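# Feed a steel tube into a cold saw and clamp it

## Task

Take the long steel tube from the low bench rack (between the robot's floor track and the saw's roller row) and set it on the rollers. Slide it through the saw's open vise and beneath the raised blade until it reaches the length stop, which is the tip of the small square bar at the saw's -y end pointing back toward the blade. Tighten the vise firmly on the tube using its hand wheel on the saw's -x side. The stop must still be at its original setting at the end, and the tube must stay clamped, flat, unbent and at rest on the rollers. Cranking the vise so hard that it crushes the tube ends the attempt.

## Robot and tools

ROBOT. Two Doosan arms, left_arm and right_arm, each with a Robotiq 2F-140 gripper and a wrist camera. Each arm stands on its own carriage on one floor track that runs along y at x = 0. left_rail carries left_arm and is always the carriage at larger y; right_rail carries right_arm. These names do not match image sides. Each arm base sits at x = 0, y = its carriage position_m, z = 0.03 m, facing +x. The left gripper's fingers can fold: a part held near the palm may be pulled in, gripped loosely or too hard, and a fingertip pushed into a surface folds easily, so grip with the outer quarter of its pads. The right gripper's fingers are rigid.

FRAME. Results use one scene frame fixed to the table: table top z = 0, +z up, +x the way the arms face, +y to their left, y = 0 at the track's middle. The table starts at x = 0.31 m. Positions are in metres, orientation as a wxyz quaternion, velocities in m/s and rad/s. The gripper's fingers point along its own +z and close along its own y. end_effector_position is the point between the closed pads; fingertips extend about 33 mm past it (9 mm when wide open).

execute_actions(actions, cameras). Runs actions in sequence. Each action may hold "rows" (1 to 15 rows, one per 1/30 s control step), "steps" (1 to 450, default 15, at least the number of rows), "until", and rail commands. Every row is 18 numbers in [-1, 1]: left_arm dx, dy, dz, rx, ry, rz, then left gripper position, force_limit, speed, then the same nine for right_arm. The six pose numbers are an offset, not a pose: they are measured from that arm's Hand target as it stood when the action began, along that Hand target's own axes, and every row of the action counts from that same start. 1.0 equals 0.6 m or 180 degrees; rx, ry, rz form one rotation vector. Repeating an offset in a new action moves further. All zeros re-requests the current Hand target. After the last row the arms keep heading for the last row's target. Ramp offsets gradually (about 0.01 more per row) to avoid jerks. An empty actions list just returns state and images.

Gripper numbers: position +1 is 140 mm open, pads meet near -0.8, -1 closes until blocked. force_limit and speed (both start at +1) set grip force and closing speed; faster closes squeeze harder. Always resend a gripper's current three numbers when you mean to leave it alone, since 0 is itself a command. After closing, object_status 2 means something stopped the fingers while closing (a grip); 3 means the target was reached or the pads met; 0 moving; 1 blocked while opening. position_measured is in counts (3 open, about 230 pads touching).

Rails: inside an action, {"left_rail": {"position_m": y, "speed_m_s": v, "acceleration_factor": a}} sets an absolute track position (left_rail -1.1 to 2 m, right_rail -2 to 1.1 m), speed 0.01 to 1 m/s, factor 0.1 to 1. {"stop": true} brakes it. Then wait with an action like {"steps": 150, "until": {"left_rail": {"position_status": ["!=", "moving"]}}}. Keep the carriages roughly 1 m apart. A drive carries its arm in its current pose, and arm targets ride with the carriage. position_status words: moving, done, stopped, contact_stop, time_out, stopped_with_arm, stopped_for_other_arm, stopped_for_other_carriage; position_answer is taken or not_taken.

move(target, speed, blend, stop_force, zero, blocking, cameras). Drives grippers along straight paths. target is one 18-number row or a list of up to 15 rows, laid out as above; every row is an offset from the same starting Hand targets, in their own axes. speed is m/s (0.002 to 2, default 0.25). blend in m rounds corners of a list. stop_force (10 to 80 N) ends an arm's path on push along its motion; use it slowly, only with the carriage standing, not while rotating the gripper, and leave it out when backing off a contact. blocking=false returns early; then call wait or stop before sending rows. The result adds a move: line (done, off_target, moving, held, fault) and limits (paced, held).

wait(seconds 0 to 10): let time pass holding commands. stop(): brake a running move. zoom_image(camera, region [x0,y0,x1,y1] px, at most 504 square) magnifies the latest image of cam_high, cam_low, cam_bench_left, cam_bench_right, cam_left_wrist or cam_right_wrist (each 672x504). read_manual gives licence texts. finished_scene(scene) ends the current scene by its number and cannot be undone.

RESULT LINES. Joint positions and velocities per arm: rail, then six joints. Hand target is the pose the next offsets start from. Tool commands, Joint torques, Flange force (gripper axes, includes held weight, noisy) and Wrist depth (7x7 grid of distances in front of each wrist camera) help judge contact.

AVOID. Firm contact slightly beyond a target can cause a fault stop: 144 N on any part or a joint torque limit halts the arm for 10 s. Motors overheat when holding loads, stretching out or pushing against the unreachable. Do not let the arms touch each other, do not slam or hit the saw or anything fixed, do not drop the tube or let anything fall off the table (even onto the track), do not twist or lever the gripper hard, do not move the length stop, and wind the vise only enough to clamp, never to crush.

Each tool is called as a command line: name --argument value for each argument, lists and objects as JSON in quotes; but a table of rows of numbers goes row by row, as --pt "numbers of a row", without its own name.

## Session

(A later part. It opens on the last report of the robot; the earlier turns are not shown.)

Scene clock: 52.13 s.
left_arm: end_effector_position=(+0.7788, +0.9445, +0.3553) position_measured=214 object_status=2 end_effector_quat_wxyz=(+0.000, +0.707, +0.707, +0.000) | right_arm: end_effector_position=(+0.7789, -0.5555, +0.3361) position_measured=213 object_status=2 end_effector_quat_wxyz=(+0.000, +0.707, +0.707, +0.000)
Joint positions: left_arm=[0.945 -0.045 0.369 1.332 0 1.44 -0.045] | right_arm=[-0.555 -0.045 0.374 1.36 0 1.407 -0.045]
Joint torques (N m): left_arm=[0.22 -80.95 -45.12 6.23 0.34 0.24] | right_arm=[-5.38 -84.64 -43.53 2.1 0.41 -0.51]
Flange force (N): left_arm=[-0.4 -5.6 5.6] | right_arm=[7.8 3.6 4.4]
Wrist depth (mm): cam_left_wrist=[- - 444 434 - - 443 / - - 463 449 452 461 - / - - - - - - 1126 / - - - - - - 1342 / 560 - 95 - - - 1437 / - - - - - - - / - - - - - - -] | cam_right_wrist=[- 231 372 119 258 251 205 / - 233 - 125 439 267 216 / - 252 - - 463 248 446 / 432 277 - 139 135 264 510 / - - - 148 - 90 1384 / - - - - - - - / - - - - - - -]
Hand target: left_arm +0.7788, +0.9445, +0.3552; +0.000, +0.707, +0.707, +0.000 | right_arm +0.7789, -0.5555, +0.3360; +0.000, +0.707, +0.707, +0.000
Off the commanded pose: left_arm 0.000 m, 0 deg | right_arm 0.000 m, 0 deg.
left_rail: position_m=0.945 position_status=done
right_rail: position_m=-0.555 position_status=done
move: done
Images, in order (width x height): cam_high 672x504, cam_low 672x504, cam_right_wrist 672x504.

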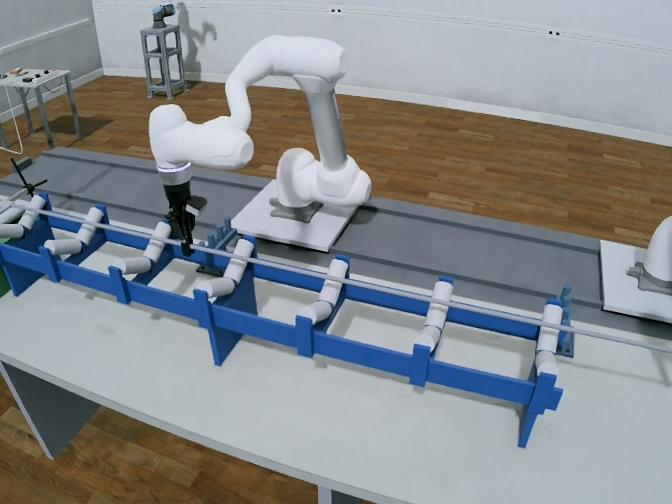

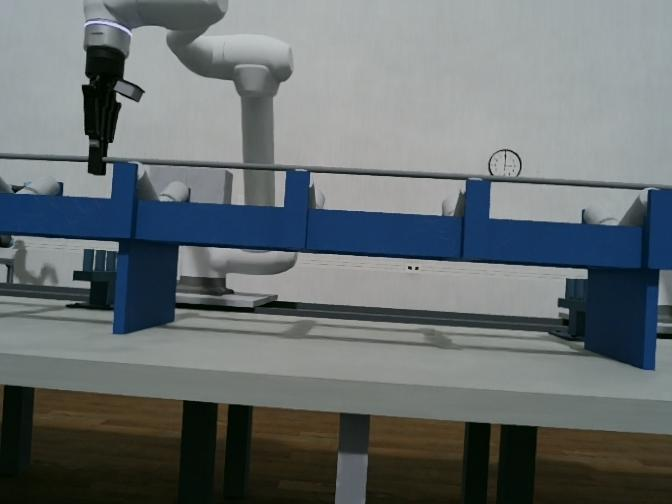

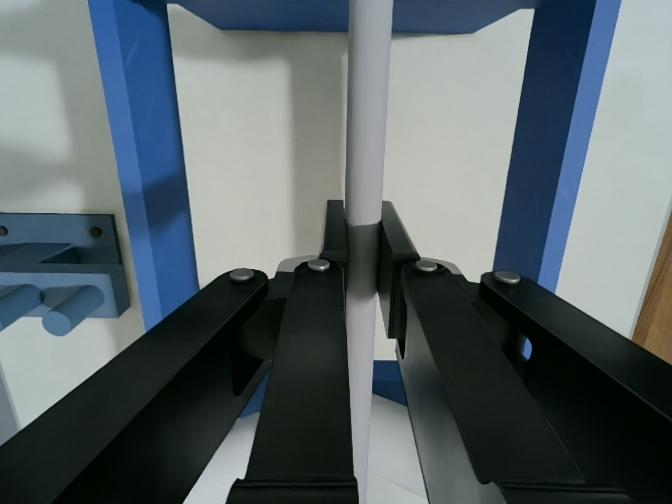

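move --target '[0,0.003,0.067,0,0,0,-1,0,-1,0,0.003,0.067,0,0,0,-1,0,-1]' --cameras '["cam_low","cam_high","cam_right_wrist"]' --speed 0.1

zoom_image --camera "cam_low" --region '[0, 80, 336, 260]'

zoom_image --camera "cam_high" --region '[0, 160, 336, 412]'

Scene clock: 53.63 s.
left_arm: end_effector_position=(+0.7806, +0.9445, +0.3151) position_measured=214 object_status=2 end_effector_quat_wxyz=(+0.000, +0.707, +0.707, +0.000) | right_arm: end_effector_position=(+0.7807, -0.5555, +0.2959) position_measured=213 object_status=2 end_effector_quat_wxyz=(+0.000, +0.707, +0.707, +0.000)
Joint positions: left_arm=[0.945 -0.045 0.383 1.386 0 1.373 -0.045] | right_arm=[-0.555 -0.045 0.39 1.411 0 1.34 -0.045]
Joint torques (N m): left_arm=[0.35 -82.34 -45.57 6.23 0.21 0.26] | right_arm=[-5.53 -85.57 -43.05 2.02 0.25 -0.53]
Flange force (N): left_arm=[-0.8 -6.6 6.3] | right_arm=[7.8 3.3 4.6]
Wrist depth (mm): cam_left_wrist=[- 397 - - - 404 402 / - - 421 - 417 425 439 / - - - - 451 443 439 / - 466 478 152 474 - - / - - 95 - - 95 - / - - - - - - - / - - - - - - -] | cam_right_wrist=[174 206 370 119 357 378 176 / 182 220 - 125 401 399 184 / 192 222 - 133 - 261 203 / 394 238 452 137 135 242 203 / 374 - - 148 - 90 - / - - - - - - - / - - - - - - -]
Hand target: left_arm +0.7806, +0.9445, +0.3150; +0.000, +0.707, +0.707, +0.000 | right_arm +0.7807, -0.5555, +0.2958; +0.000, +0.707, +0.707, +0.000
Off the commanded pose: left_arm 0.000 m, 0 deg | right_arm 0.000 m, 0 deg.
left_rail: position_m=0.945 position_status=done
right_rail: position_m=-0.555 position_status=done
move: done
Images, in order (width x height): cam_high 672x504, cam_low 672x504, cam_right_wrist 672x504.

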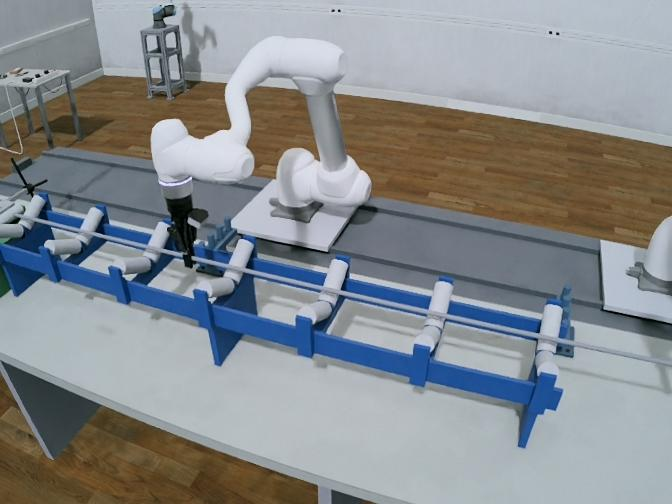

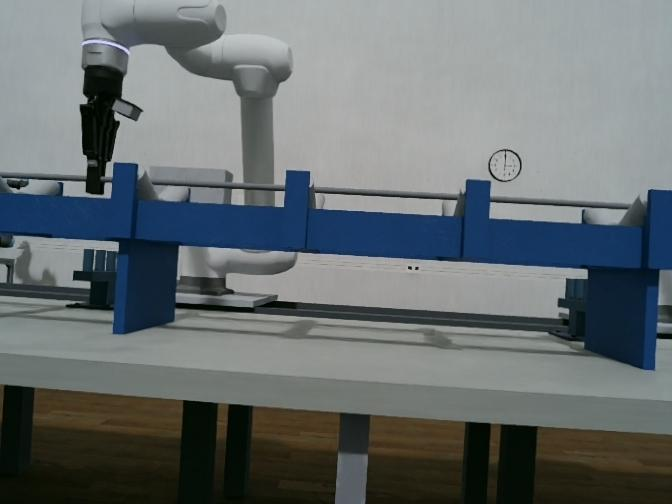

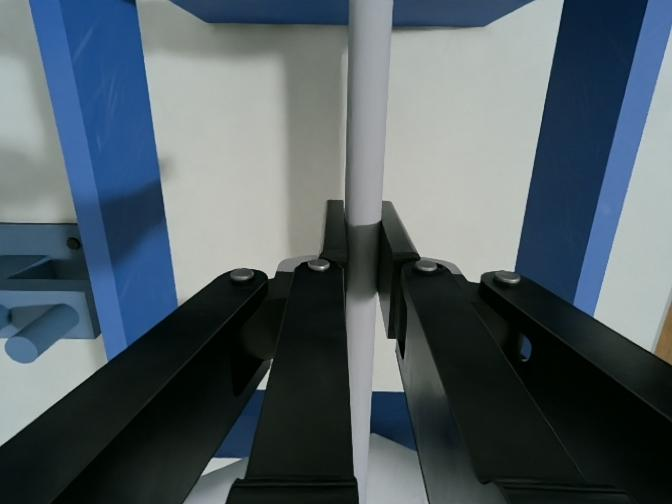

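Scaled by 1.500 from the camera's 672x504 image, which has a finer 960x720 frame.

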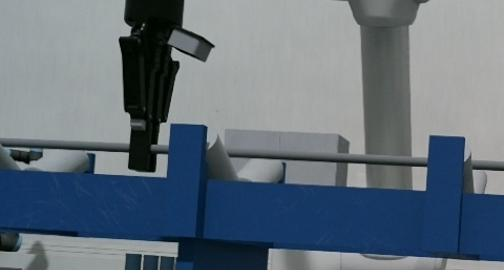

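Scaled by 1.500 from the camera's 672x504 image, which has a finer 960x720 frame.

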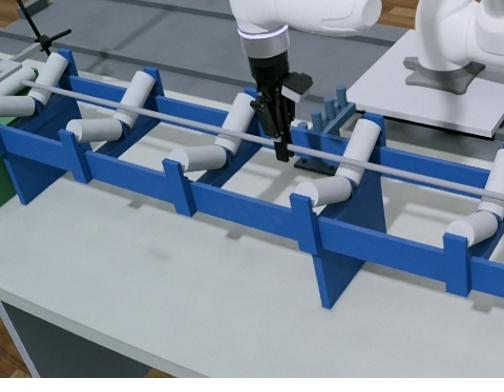

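move --target '[0,-0.003,0.03,0,0,0,-1,0,-1,0,-0.003,0.03,0,0,0,-1,0,-1]' --cameras '["cam_low","cam_high","cam_right_wrist"]' --speed 0.04

zoom_image --camera "cam_low" --region '[0, 80, 336, 260]'

zoom_image --camera "cam_high" --region '[0, 160, 336, 412]'

Scene clock: 54.87 s.
left_arm: end_effector_position=(+0.7788, +0.9445, +0.2971) position_measured=214 object_status=2 end_effector_quat_wxyz=(+0.000, +0.707, +0.707, +0.000) | right_arm: end_effector_position=(+0.7789, -0.5554, +0.2778) position_measured=213 object_status=2 end_effector_quat_wxyz=(+0.000, +0.707, +0.707, +0.000)
Joint positions: left_arm=[0.945 -0.045 0.386 1.414 0 1.341 -0.045] | right_arm=[-0.555 -0.045 0.394 1.438 0 1.309 -0.045]
Joint torques (N m): left_arm=[0.46 -82.16 -44.61 6.24 0.39 0.19] | right_arm=[-5.4 -85.31 -42.74 1.86 0.3 -0.48]
Flange force (N): left_arm=[-0.9 -5.5 5.6] | right_arm=[7.9 2.8 4.9]
Wrist depth (mm): cam_left_wrist=[- 381 - - 402 381 - / 409 - - 145 - - - / 431 - 429 - - - - / - 470 425 - 457 455 - / - - 95 - - 95 492 / - - - - - - - / - - - - - - -] | cam_right_wrist=[171 202 - 117 317 - 179 / 172 216 - 125 386 - 177 / 172 - - 133 - 233 177 / 183 233 - 137 429 229 185 / 359 - - 148 - 90 193 / - - - - - - - / - - - - - - -]
Hand target: left_arm +0.7788, +0.9445, +0.2970; +0.000, +0.707, +0.707, +0.000 | right_arm +0.7789, -0.5555, +0.2778; +0.000, +0.707, +0.707, +0.000
Off the commanded pose: left_arm 0.000 m, 0 deg | right_arm 0.000 m, 0 deg.
left_rail: position_m=0.945 position_status=done
right_rail: position_m=-0.555 position_status=done
move: done
Images, in order (width x height): cam_high 672x504, cam_low 672x504, cam_right_wrist 672x504.

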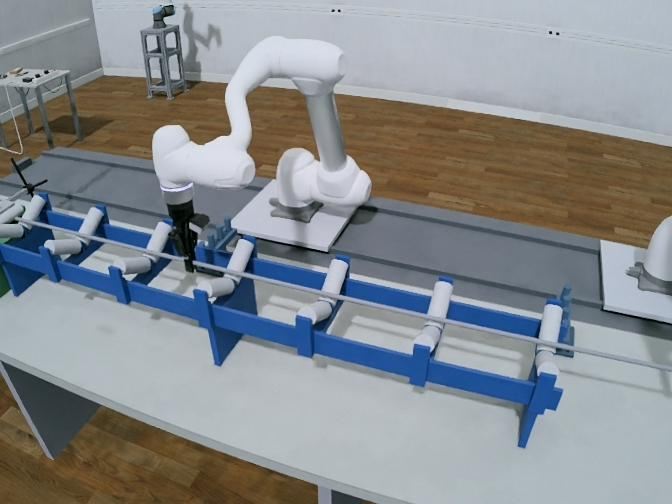

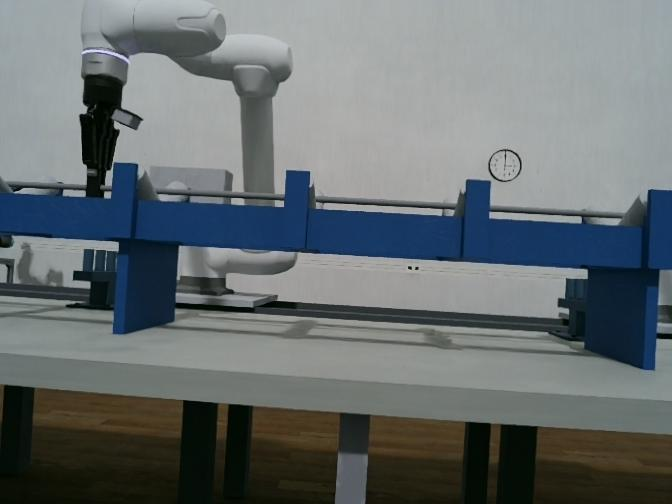

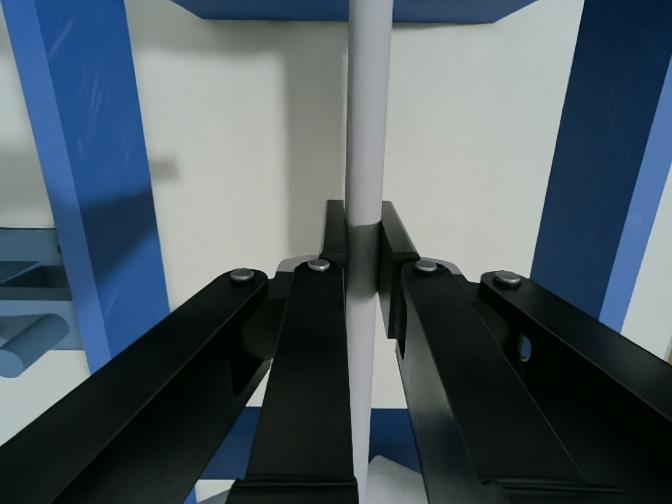

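Scaled by 1.500 from the camera's 672x504 image, which has a finer 960x720 frame.

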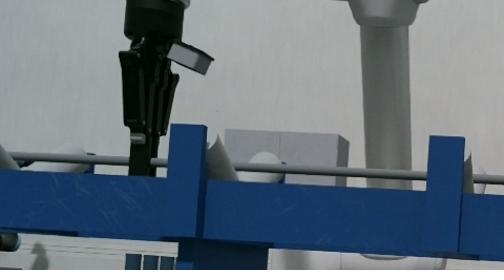

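Scaled by 1.500 from the camera's 672x504 image, which has a finer 960x720 frame.

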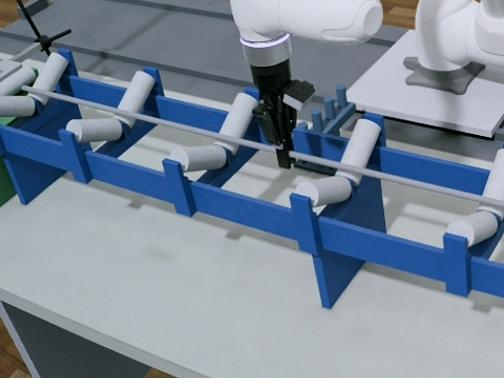

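move --target '[0,0,0.03,0,0,0,-1,0,-1,0,0,0.03,0,0,0,-1,0,-1]' --cameras '["cam_low","cam_high"]' --speed 0.02 --stop_force 10

zoom_image --camera "cam_high" --region '[0, 160, 336, 412]'

zoom_image --camera "cam_high" --region '[300, 200, 636, 452]'

Scene clock: 56.83 s.
left_arm: end_effector_position=(+0.7788, +0.9445, +0.2790) position_measured=214 object_status=2 end_effector_quat_wxyz=(+0.000, +0.707, +0.707, +0.000) | right_arm: end_effector_position=(+0.7789, -0.5555, +0.2603) position_measured=213 object_status=2 end_effector_quat_wxyz=(+0.000, +0.707, +0.707, +0.000)
Joint positions: left_arm=[0.945 -0.045 0.394 1.437 0 1.311 -0.045] | right_arm=[-0.555 -0.045 0.402 1.46 0 1.28 -0.045]
Joint torques (N m): left_arm=[1.12 -81.72 -43.82 6.51 0.25 0.26] | right_arm=[-6.68 -69.65 -34.47 1.66 -1.74 -0.53]
Flange force (N): left_arm=[-1.6 -5.7 4.2] | right_arm=[9.0 -2.5 -15.3]
Wrist depth (mm): cam_left_wrist=[368 366 - 137 369 - 367 / - - 385 - 383 - - / 411 407 409 406 - 407 417 / - - 428 - - - 434 / - - 95 - - - 457 / - - - - - - - / - - - - - - -] | cam_right_wrist=[171 318 354 - - - 170 / 163 203 373 126 379 - 177 / 164 218 397 133 391 - 169 / 167 206 414 137 124 219 176 / 175 - - - - 90 176 / - - - - - - - / - - - - - - -]
Hand target: left_arm +0.7788, +0.9445, +0.2790; +0.000, +0.707, +0.707, +0.000 | right_arm +0.7789, -0.5555, +0.2603; +0.000, +0.707, +0.707, +0.000 (not the last commanded pose)
Off the commanded pose: left_arm 0.000 m, 0 deg | right_arm 0.001 m, 0 deg.
left_rail: position_m=0.945 position_status=done
right_rail: position_m=-0.555 position_status=done
move: contact (right_arm)
Images, in order (width x height): cam_high 672x504, cam_low 672x504.

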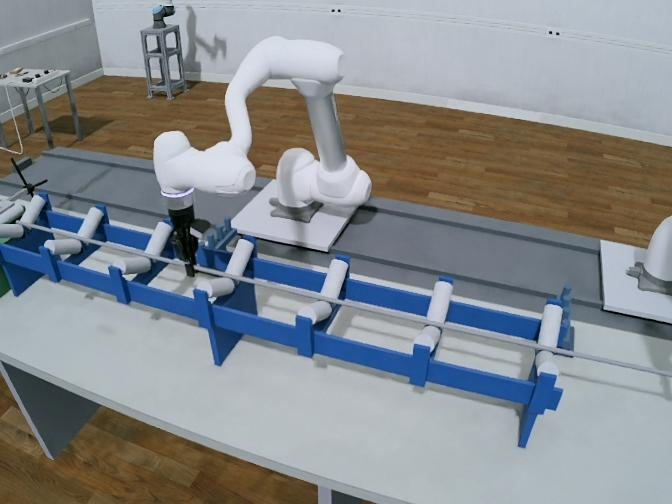

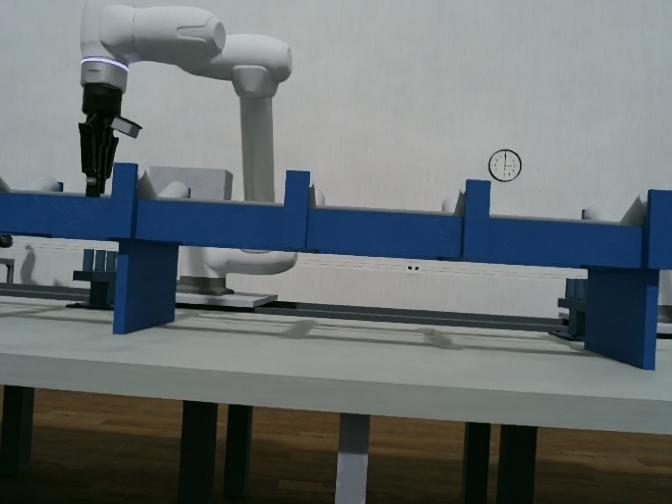

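Scaled by 1.500 from the camera's 672x504 image, which has a finer 960x720 frame.

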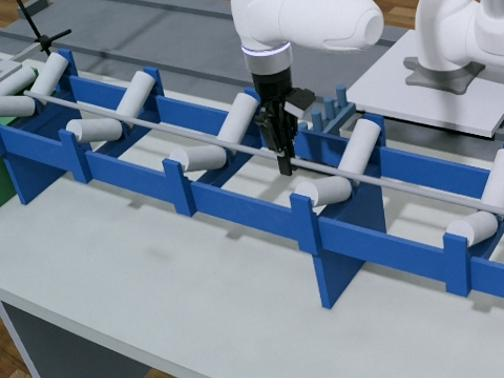

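Scaled by 1.500 from the camera's 672x504 image, which has a finer 960x720 frame.

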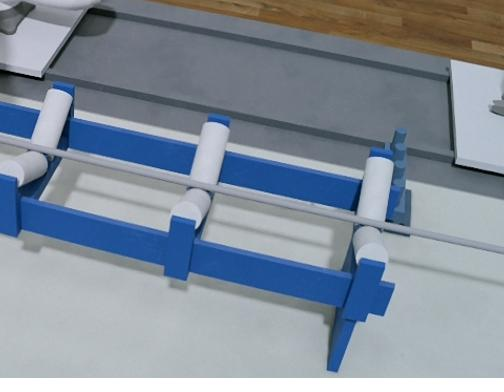

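move --target '[0,-0.0035,0,0,0,0,-1,0,-1,0,-0.0035,-0.002,0,0,0,-1,0,-1]' --cameras '["cam_right_wrist"]' --speed 0.02

Scene clock: 57.97 s.
left_arm: end_effector_position=(+0.7767, +0.9445, +0.2790) position_measured=214 object_status=2 end_effector_quat_wxyz=(+0.000, +0.707, +0.707, +0.000) | right_arm: end_effector_position=(+0.7768, -0.5555, +0.2615) position_measured=213 object_status=2 end_effector_quat_wxyz=(+0.000, +0.707, +0.707, +0.000)
Joint positions: left_arm=[0.945 -0.045 0.39 1.442 0 1.31 -0.045] | right_arm=[-0.555 -0.045 0.398 1.463 0 1.281 -0.045]
Joint torques (N m): left_arm=[1.23 -81.96 -43.98 6.53 0.3 0.28] | right_arm=[-6.42 -86.08 -42.35 1.61 0.22 -0.52]
Flange force (N): left_arm=[-1.8 -5.1 4.8] | right_arm=[9.0 4.3 5.0]
Wrist depth (mm): cam_left_wrist=[375 369 383 372 368 371 377 / 387 387 - 144 381 385 385 / - 415 418 - - 424 408 / - - - - 415 - - / 472 - 95 - - - - / - - - - - - - / - - - - - - -] | cam_right_wrist=[168 320 344 121 353 - 174 / 168 203 - - 371 365 180 / 160 200 - 132 - - 172 / 169 214 - 137 122 222 180 / 178 - - 148 - 90 178 / - - - - - - - / - - - - - - -]
Hand target: left_arm +0.7767, +0.9445, +0.2790; +0.000, +0.707, +0.707, +0.000 | right_arm +0.7768, -0.5555, +0.2615; +0.000, +0.707, +0.707, +0.000
Off the commanded pose: left_arm 0.000 m, 0 deg | right_arm 0.000 m, 0 deg.
left_rail: position_m=0.945 position_status=done
right_rail: position_m=-0.555 position_status=done
move: done
Images, in order (width x height): cam_right_wrist 672x504.

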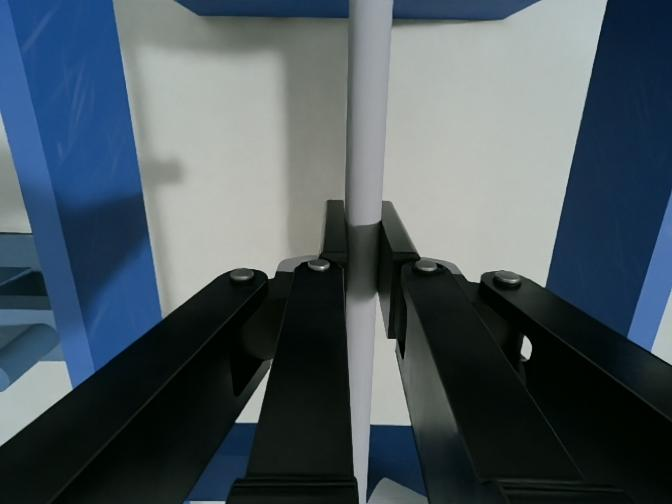

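move --target '[0,0,0.005,0,0,0,-1,0,-1,0,0,0.012,0,0,0,-1,0,-1]' --cameras '[]' --speed 0.01 --stop_force 10

Scene clock: 59.43 s.
left_arm: end_effector_position=(+0.7767, +0.9445, +0.2760) position_measured=214 object_status=2 end_effector_quat_wxyz=(+0.000, +0.707, +0.707, +0.000) | right_arm: end_effector_position=(+0.7768, -0.5555, +0.2591) position_measured=213 object_status=2 end_effector_quat_wxyz=(+0.000, +0.707, +0.707, +0.000)
Joint positions: left_arm=[0.945 -0.045 0.392 1.445 0 1.305 -0.045] | right_arm=[-0.555 -0.045 0.399 1.466 0 1.276 -0.045]
Joint torques (N m): left_arm=[1.32 -79.08 -41.66 6.71 0.42 0.26] | right_arm=[-6.9 -69.37 -33.72 1.53 -1.48 -0.53]
Flange force (N): left_arm=[-1.3 -4.9 1.1] | right_arm=[9.9 -1.4 -15.9]
Wrist depth (mm): cam_left_wrist=[- 372 - - - - - / 374 393 388 382 392 - 393 / - - 402 400 - 433 406 / - - 433 152 442 - 437 / - - 95 - - - - / - - - - - - - / - - - - - - -] | cam_right_wrist=[168 342 313 119 - - 173 / - 195 367 127 387 - 180 / 160 199 416 153 394 393 172 / 166 213 - 139 122 412 179 / 173 - - - - 90 174 / - - - - - - - / - - - - - - -]
Hand target: left_arm +0.7767, +0.9445, +0.2760; +0.000, +0.707, +0.707, +0.000 | right_arm +0.7768, -0.5555, +0.2591; +0.000, +0.707, +0.707, +0.000 (not the last commanded pose)
Off the commanded pose: left_arm 0.000 m, 0 deg | right_arm 0.005 m, 0 deg.
left_rail: position_m=0.945 position_status=done
right_rail: position_m=-0.555 position_status=done
move: contact (right_arm)
No camera images: "cameras" was empty.

move --pt "0 -0.003 0 0 0 0 -1 0 -1 0 0 -0.004 0 0 0 -1 0 -1" --pt "0 -0.006 0 0 0 0 -1 0 -1 0 -0.006 -0.004 0 0 0 -1 0 -1" --cameras '[]' --speed 0.02

move --target '[0,0,0.003,0,0,0,-1,0,-1,0,0,0.014,0,0,0,-1,0,-1]' --cameras '[]' --speed 0.01 --stop_force 10

Scene clock: 60.80 s.
left_arm: end_effector_position=(+0.7731, +0.9445, +0.2760) position_measured=214 object_status=2 end_effector_quat_wxyz=(+0.000, +0.707, +0.707, +0.000) | right_arm: end_effector_position=(+0.7732, -0.5555, +0.2615) position_measured=213 object_status=2 end_effector_quat_wxyz=(+0.000, +0.707, +0.707, +0.000)
Joint positions: left_arm=[0.945 -0.045 0.386 1.454 0 1.302 -0.045] | right_arm=[-0.555 -0.045 0.392 1.471 0 1.278 -0.045]
Joint torques (N m): left_arm=[0.81 -78.64 -39.17 6.67 2.05 0.56] | right_arm=[-6.35 -82.32 -37.46 1.52 1.73 -0.69]
Flange force (N): left_arm=[-1.8 0.0 0.6] | right_arm=[8.7 9.2 0.2]
Wrist depth (mm): cam_left_wrist=[356 - 362 136 367 - - / 379 388 388 384 387 - - / - 407 416 - - - - / - 429 429 156 - - 425 / 465 - 95 - - - 473 / - - - - - - - / - - - - - - -] | cam_right_wrist=[162 189 358 117 - 348 178 / 163 193 - 125 - - 186 / 163 205 - 133 - - 185 / 166 206 - 137 - 410 184 / 178 - - 148 - 90 183 / - - - - - - - / - - - - - - -]
Hand target: left_arm +0.7731, +0.9445, +0.2760; +0.000, +0.707, +0.707, +0.000 | right_arm +0.7732, -0.5555, +0.2615; +0.000, +0.707, +0.707, +0.000
Off the commanded pose: left_arm 0.000 m, 0 deg | right_arm 0.000 m, 0 deg.
left_rail: position_m=0.945 position_status=done
right_rail: position_m=-0.555 position_status=done
move: done
No camera images: "cameras" was empty.

Scene clock: 62.23 s.
left_arm: end_effector_position=(+0.7731, +0.9445, +0.2742) position_measured=214 object_status=2 end_effector_quat_wxyz=(+0.000, +0.707, +0.707, +0.000) | right_arm: end_effector_position=(+0.7732, -0.5555, +0.2609) position_measured=213 object_status=2 end_effector_quat_wxyz=(+0.000, +0.707, +0.707, +0.000)
Joint positions: left_arm=[0.945 -0.045 0.387 1.456 0 1.299 -0.045] | right_arm=[-0.555 -0.045 0.392 1.472 0 1.276 -0.045]
Joint torques (N m): left_arm=[1.36 -76.27 -37.67 6.89 1.92 0.55] | right_arm=[-6.66 -70.06 -28.02 1.34 2.57 -0.65]
Flange force (N): left_arm=[-2.5 -0.6 -2.3] | right_arm=[9.7 10.6 -15.5]
Wrist depth (mm): cam_left_wrist=[- - 362 - - 347 353 / 401 387 362 - - - - / - - - - - - 413 / - 429 - 152 - - - / - 448 95 - - - - / - - - - - - - / - - - - - - -] | cam_right_wrist=[162 353 - 117 303 345 178 / 163 206 - 125 - 370 185 / 163 209 - 132 - - 176 / 166 194 - 139 - 240 184 / - - - 148 - 90 183 / - - - - - - - / - - - - - - -]
Hand target: left_arm +0.7731, +0.9445, +0.2742; +0.000, +0.707, +0.707, +0.000 | right_arm +0.7732, -0.5555, +0.2609; +0.000, +0.707, +0.707, +0.000 (not the last commanded pose)
Off the commanded pose: left_arm 0.000 m, 0 deg | right_arm 0.008 m, 0 deg.
left_rail: position_m=0.945 position_status=done
right_rail: position_m=-0.555 position_status=done
move: contact (right_arm)
No camera images: "cameras" was empty.

move --pt "0 0 -0.0072 0 0 0 -1 0 -1 0 0 -0.003 0 0 0 -1 0 -1" --pt "0 0.0058 -0.0072 0 0 0 -1 0 -1 0 0.0057 -0.003 0 0 0 -1 0 -1" --pt "0 0.0058 -0.0072 0 0 0 -1 0 -1 0 0.0057 0.0025 0 0 0 -1 0 -1" --cameras '[]' --speed 0.02

zoom_image --camera "cam_high" --region '[300, 200, 636, 452]'

Scene clock: 64.17 s.
left_arm: end_effector_position=(+0.7765, +0.9445, +0.2786) position_measured=214 object_status=2 end_effector_quat_wxyz=(+0.000, +0.707, +0.707, +0.000) | right_arm: end_effector_position=(+0.7767, -0.5556, +0.2594) position_measured=213 object_status=2 end_effector_quat_wxyz=(+0.000, +0.707, +0.707, +0.000)
Joint positions: left_arm=[0.945 -0.045 0.39 1.443 0 1.309 -0.045] | right_arm=[-0.555 -0.045 0.398 1.466 0 1.276 -0.045]
Joint torques (N m): left_arm=[1.55 -82.13 -44.07 6.52 0.34 0.24] | right_arm=[-6.68 -84.06 -40.94 1.64 0.25 -0.5]
Flange force (N): left_arm=[-2.2 -5.1 5.0] | right_arm=[9.1 4.1 2.2]
Wrist depth (mm): cam_left_wrist=[- 367 366 134 367 - - / 379 383 - - 385 376 389 / - - - - - 428 - / - - 451 - - 438 402 / - - 95 - - 95 - / - - - - - - - / - - - - - - -] | cam_right_wrist=[168 347 - 120 - - 174 / 168 197 - 126 - - 181 / 160 212 - 132 408 - 172 / 166 216 - 137 137 221 179 / 173 - - 148 - 90 174 / - - - - - - - / - - - - - - -]
Hand target: left_arm +0.7765, +0.9445, +0.2786; +0.000, +0.707, +0.707, +0.000 | right_arm +0.7766, -0.5555, +0.2594; +0.000, +0.707, +0.707, +0.000
Off the commanded pose: left_arm 0.000 m, 0 deg | right_arm 0.000 m, 0 deg.
left_rail: position_m=0.945 position_status=done
right_rail: position_m=-0.555 position_status=done
move: done
No camera images: "cameras" was empty.

This scene's latest camera images include none from cam_high. They are from: cam_right_wrist. cam_high's image comes with the result of a call that names it in "cameras".

execute_actions --actions '[{"rows":[[0,0,0,0,0,0,-1,0,-1,0,0,0,0,0,0,-0.3,0,-1]],"steps":40}]' --cameras '["cam_right_wrist"]'

move --target '[0,0,0,0,0,0,-0.3,0,-1,0,0,-0.25,0,0,0,-0.3,0,-1]' --cameras '["cam_right_wrist","cam_left_wrist","cam_high","cam_bench_left"]' --speed 0.1

zoom_image --camera "cam_high" --region '[300, 200, 636, 452]'

Scene clock: 66.13 s.
left_arm: end_effector_position=(+0.7765, +0.9445, +0.2785) position_measured=214 object_status=2 end_effector_quat_wxyz=(+0.000, +0.707, +0.707, +0.000) | right_arm: end_effector_position=(+0.7766, -0.5555, +0.2594) position_measured=167 object_status=3 end_effector_quat_wxyz=(+0.000, +0.707, +0.707, +0.000)
Joint positions: left_arm=[0.945 -0.045 0.39 1.443 0 1.309 -0.045] | right_arm=[-0.555 -0.045 0.398 1.466 0 1.276 -0.045]
Joint torques (N m): left_arm=[-4.76 -82.09 -44.42 3.7 0.18 0.2] | right_arm=[0.2 -82.13 -39.72 4.05 0.33 -0.59]
Flange force (N): left_arm=[5.6 -5.6 5.5] | right_arm=[0.6 3.2 0.2]
Wrist depth (mm): cam_left_wrist=[- 357 370 - - - 358 / - - - - - - - / 418 - - - - - 415 / 429 434 429 151 434 443 - / - - 95 - - 95 - / - - - - - - - / - - - - - - -] | cam_right_wrist=[168 347 355 121 349 353 174 / 168 201 - 125 - - 180 / 160 388 - 133 - - 172 / 166 214 100 139 127 222 179 / - - 82 148 - 90 - / - - - - - - - / - - - 257 - - -]
Hand target: left_arm +0.7765, +0.9445, +0.2786; +0.000, +0.707, +0.707, +0.000 | right_arm +0.7766, -0.5555, +0.2594; +0.000, +0.707, +0.707, +0.000
Off the commanded pose: left_arm 0.000 m, 0 deg | right_arm 0.000 m, 0 deg.
left_rail: position_m=0.945 position_status=done
right_rail: position_m=-0.555 position_status=done
Images, in order (width x height): cam_right_wrist 672x504.

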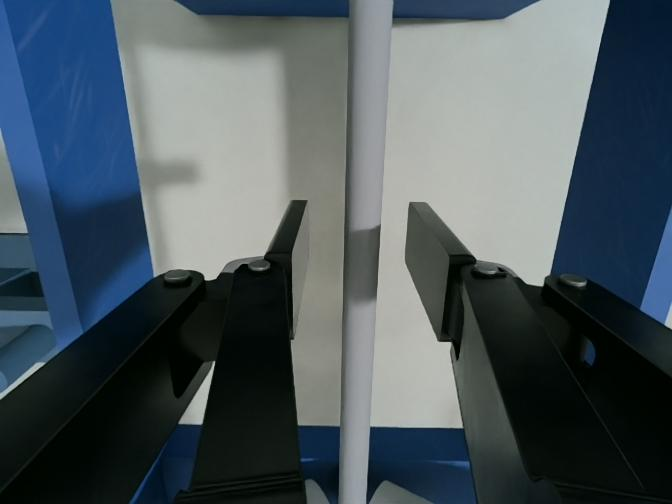

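Scene clock: 68.00 s.
left_arm: end_effector_position=(+0.7766, +0.9445, +0.2786) position_measured=167 object_status=3 end_effector_quat_wxyz=(+0.000, +0.707, +0.707, +0.000) | right_arm: end_effector_position=(+0.7765, -0.5555, +0.4095) position_measured=167 object_status=3 end_effector_quat_wxyz=(+0.000, +0.707, +0.707, +0.000)
Joint positions: left_arm=[0.945 -0.045 0.39 1.443 0 1.309 -0.045] | right_arm=[-0.555 -0.045 0.357 1.252 0 1.531 -0.045]
Joint torques (N m): left_arm=[-4.29 -79.68 -42.62 4 0.19 0.26] | right_arm=[0.09 -80.37 -41.23 4.22 0.52 -0.53]
Flange force (N): left_arm=[5.3 -5.4 1.9] | right_arm=[0.3 5.3 -0.5]
Wrist depth (mm): cam_left_wrist=[358 366 371 138 388 367 371 / 384 392 388 390 381 387 386 / 421 413 414 153 - - - / 430 415 423 - 138 421 - / - 83 96 - - 94 - / - - - - - - - / - - - - - - -] | cam_right_wrist=[- 270 321 310 305 274 - / - 517 - - - 315 1651 / - - 353 522 542 315 1296 / 459 - 101 - 137 316 1319 / - - 82 405 - 90 1476 / - - - 343 - - - / - - - - - - -]
Hand target: left_arm +0.7765, +0.9445, +0.2786; +0.000, +0.707, +0.707, +0.000 | right_arm +0.7765, -0.5555, +0.4094; +0.000, +0.707, +0.707, +0.000
Off the commanded pose: left_arm 0.000 m, 0 deg | right_arm 0.000 m, 0 deg.
left_rail: position_m=0.945 position_status=done
right_rail: position_m=-0.555 position_status=done
move: done
Images, in order (width x height): cam_high 672x504, cam_bench_left 672x504, cam_left_wrist 672x504, cam_right_wrist 672x504.

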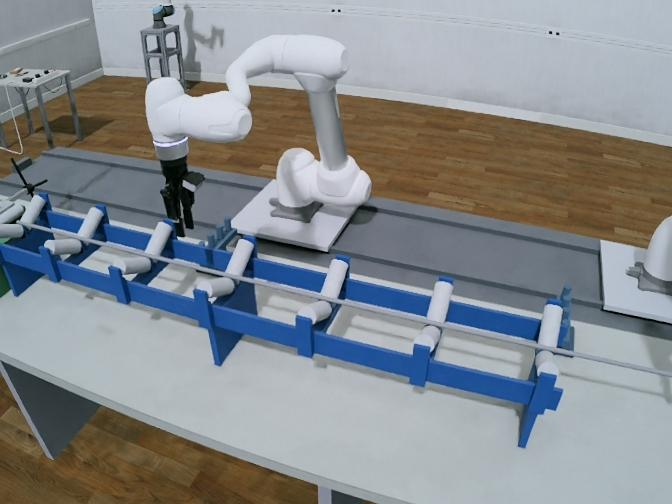

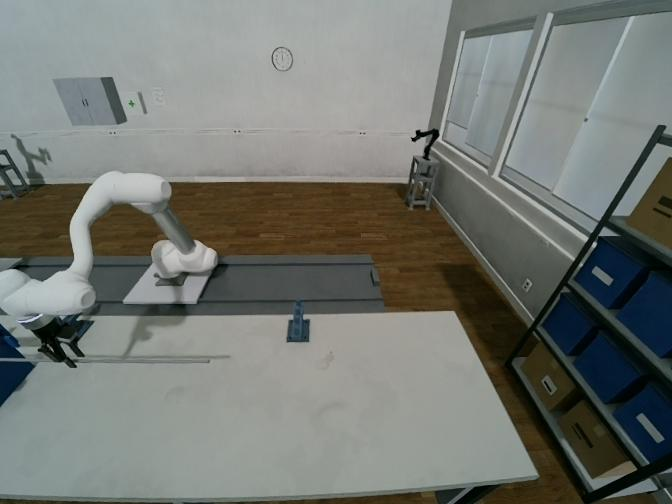

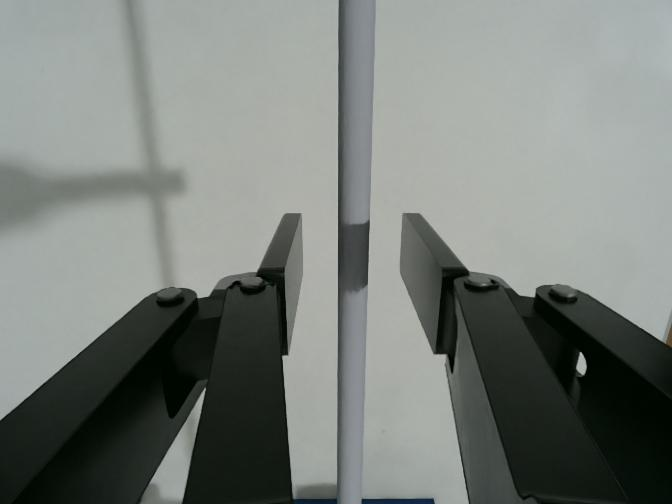

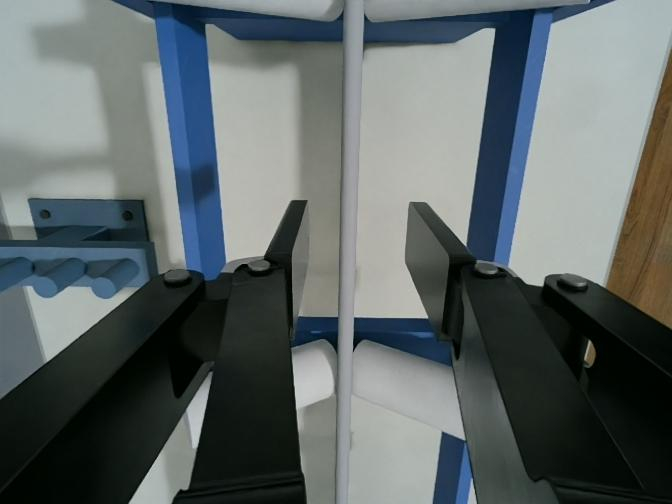

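Scaled by 1.500 from the camera's 672x504 image, which has a finer 960x720 frame.

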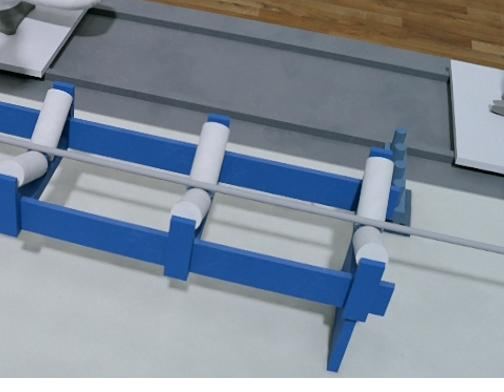

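move --target '[0,0,-0.2,0,0,0,-0.3,0,0,0,-0.5,-0.33,0,0,0.5,-1,0,0]' --cameras '[]'

move --target '[0,0,0,0,0,0,-0.3,0,0,-0.29,0,-0.26,0,0.28,0,-1,0,0]' --cameras '[]'

execute_actions --actions '[{"left_rail":{"position_m":1.42,"acceleration_factor":1},"right_rail":{"position_m":-1.62,"acceleration_factor":1},"steps":300,"until":{"all":{"status":"ended"}}}]'

zoom_image --camera "cam_right_wrist" --region '[100, 90, 560, 300]'

Scene clock: 72.23 s.
left_arm: end_effector_position=(+0.7765, +0.9445, +0.3986) position_measured=167 object_status=3 end_effector_quat_wxyz=(+0.000, +0.707, +0.707, +0.000) | right_arm: end_effector_position=(+0.4763, -0.5555, +0.6071) position_measured=233 object_status=3 end_effector_quat_wxyz=(+0.000, +1.000, +0.000, +0.000)
Joint positions: left_arm=[0.945 -0.045 0.359 1.269 0 1.514 -0.045] | right_arm=[-0.555 -0.074 -0.107 1.424 0 1.824 1.497]
Joint torques (N m): left_arm=[-4.61 -78.22 -43.99 4.17 0.17 0.28] | right_arm=[-0.42 -31.22 -40.25 4.02 0.33 -0.63]
Flange force (N): left_arm=[5.8 -5.1 3.0] | right_arm=[3.6 -1.9 -1.4]
Wrist depth (mm): cam_left_wrist=[487 479 - - - - - / - - - - - 525 - / - 536 - - - - 1311 / - 573 135 545 134 - 1384 / - 83 96 - - 94 - / - - - 646 - - - / - - - 609 - - -] | cam_right_wrist=[- - 681 677 - 714 667 / 705 - - 675 597 - 714 / - - - 743 648 822 755 / 802 813 864 114 804 - - / - - - - - - - / - - - - - - - / - - - - - - -]
Hand target: left_arm +0.7765, +0.9445, +0.3986; +0.000, +0.707, +0.707, +0.000 | right_arm +0.4763, -0.5555, +0.6071; +0.000, +1.000, +0.000, +0.000
Off the commanded pose: left_arm 0.000 m, 0 deg | right_arm 0.000 m, 0 deg.
left_rail: position_m=0.945 position_status=done
right_rail: position_m=-0.555 position_status=done
move: done
No camera images: "cameras" was empty.

Scene clock: 75.03 s.
left_arm: end_effector_position=(+0.7765, +0.9445, +0.3986) position_measured=167 object_status=3 end_effector_quat_wxyz=(+0.000, +0.707, +0.707, +0.000) | right_arm: end_effector_position=(+0.3027, -0.5551, +0.7631) position_measured=233 object_status=3 end_effector_quat_wxyz=(+0.002, +0.905, -0.001, +0.425)
Joint positions: left_arm=[0.945 -0.045 0.359 1.269 0 1.514 -0.045] | right_arm=[-0.555 -0.802 -0.737 1.668 0.583 1.52 0.956]
Joint torques (N m): left_arm=[-4.37 -78.01 -44.15 4.15 0.18 0.29] | right_arm=[0.28 34.37 -33.49 4.11 -1.42 -0.66]
Flange force (N): left_arm=[5.8 -6.0 3.3] | right_arm=[0.0 0.0 0.0]
Wrist depth (mm): cam_left_wrist=[- - - - 469 - - / 516 - 470 515 490 - - / - 547 541 540 534 534 1296 / - - - - 139 575 1350 / - 83 96 - - 94 1465 / - - - - - - - / - - - 611 - - -] | cam_right_wrist=[2894 2932 2971 3428 2932 2971 3095 / 2561 2532 2591 2561 2504 2561 2622 / 1114 870 819 925 819 921 960 / 822 1008 779 121 799 - 804 / - - - - - - - / - - - - - - - / - - - - - - -]
Hand target: left_arm +0.7765, +0.9445, +0.3986; +0.000, +0.707, +0.707, +0.000 | right_arm +0.3022, -0.5555, +0.7629; +0.000, +0.905, +0.000, +0.426
Off the commanded pose: left_arm 0.000 m, 0 deg | right_arm 0.001 m, 0 deg.
left_rail: position_m=0.945 position_status=done
right_rail: position_m=-0.555 position_status=done
move: done
No camera images: "cameras" was empty.

Scene clock: 78.10 s.
left_arm: end_effector_position=(+0.7765, +1.4195, +0.3986) position_measured=167 object_status=3 end_effector_quat_wxyz=(+0.000, +0.707, +0.707, +0.000) | right_arm: end_effector_position=(+0.3022, -1.6205, +0.7629) position_measured=233 object_status=3 end_effector_quat_wxyz=(+0.000, +0.905, +0.000, +0.426)
Joint positions: left_arm=[1.42 -0.045 0.359 1.269 0 1.514 -0.045] | right_arm=[-1.62 -0.865 -0.74 1.67 0.627 1.551 0.915]
Joint torques (N m): left_arm=[-4.5 -78.23 -44.06 4.15 0.18 0.27] | right_arm=[-0.39 35.26 -33.27 4.01 -1.34 -0.56]
Flange force (N): left_arm=[5.0 -5.2 3.0] | right_arm=[0.0 0.0 0.0]
Wrist depth (mm): cam_left_wrist=[501 - 486 - 486 476 - / 501 - 493 - - - 1078 / - 559 531 547 - 562 1384 / 558 - - 287 139 582 1259 / - 83 96 618 - 94 1437 / - - - 639 - - - / - - - 725 - - -] | cam_right_wrist=[3011 3011 2932 - 2622 2932 3011 / 2561 2591 2591 - 2857 2561 2685 / 867 1066 857 816 844 838 - / 841 - 790 121 844 1046 1056 / - - - - - - 960 / - - - - - - - / - - - - - - -]
Hand target: left_arm +0.7765, +1.4195, +0.3986; +0.000, +0.707, +0.707, +0.000 | right_arm +0.3022, -1.6205, +0.7629; +0.000, +0.905, +0.000, +0.426
Tool commands: left_gripper/position=-0.3 left_gripper/force_limit=+0.0 left_gripper/speed=+0.0 right_gripper/position=-1.0 right_gripper/force_limit=+0.0 right_gripper/speed=+0.0
Off the commanded pose: left_arm 0.000 m, 0 deg | right_arm 0.000 m, 0 deg.
left_rail: position_m=1.420 position_status=done
right_rail: position_m=-1.620 position_status=done

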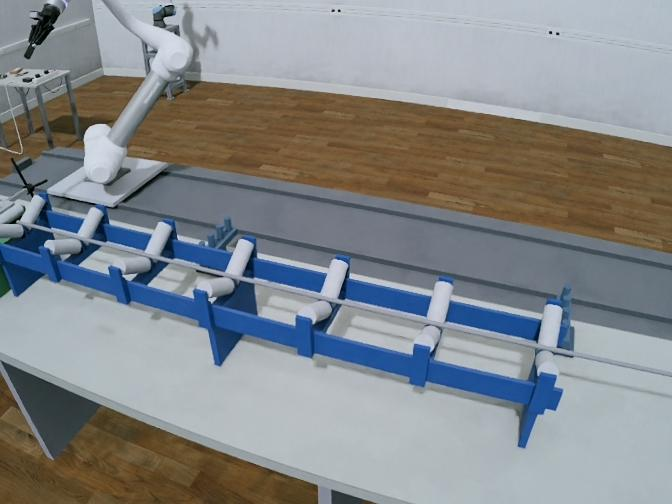

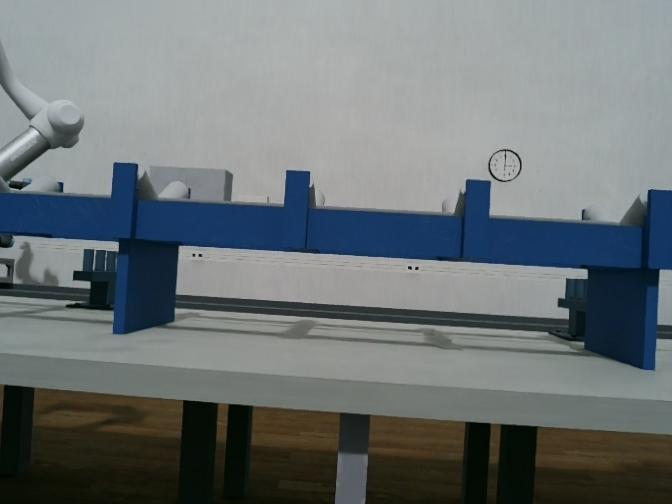

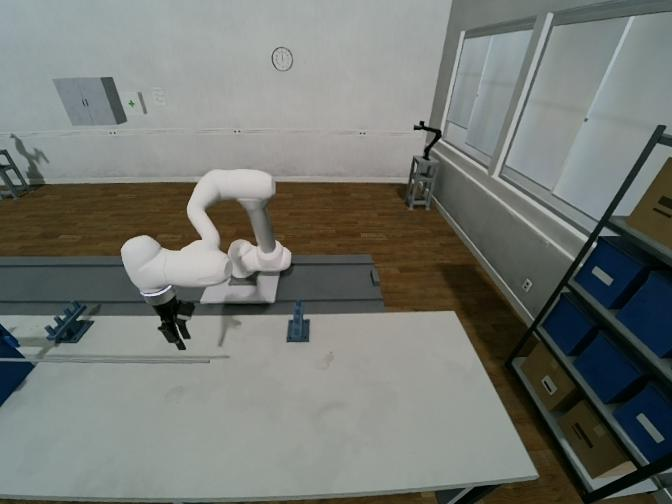

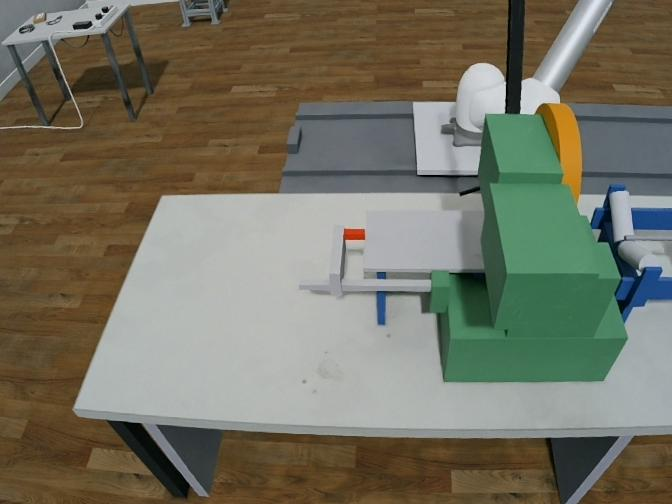

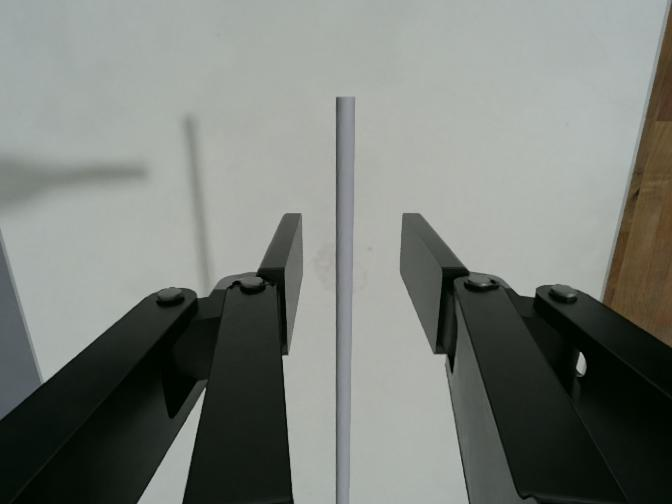

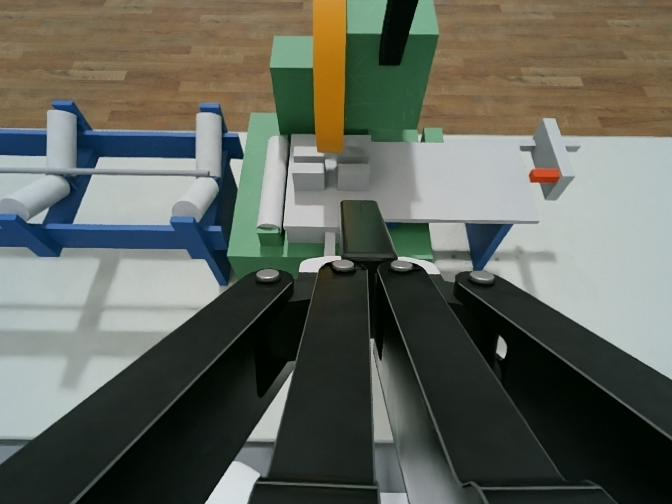

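Scaled by 1.096 from the camera's 672x504 image, which has a finer 960x720 frame.

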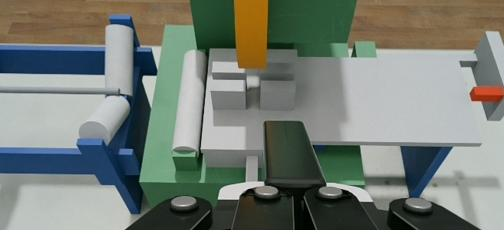

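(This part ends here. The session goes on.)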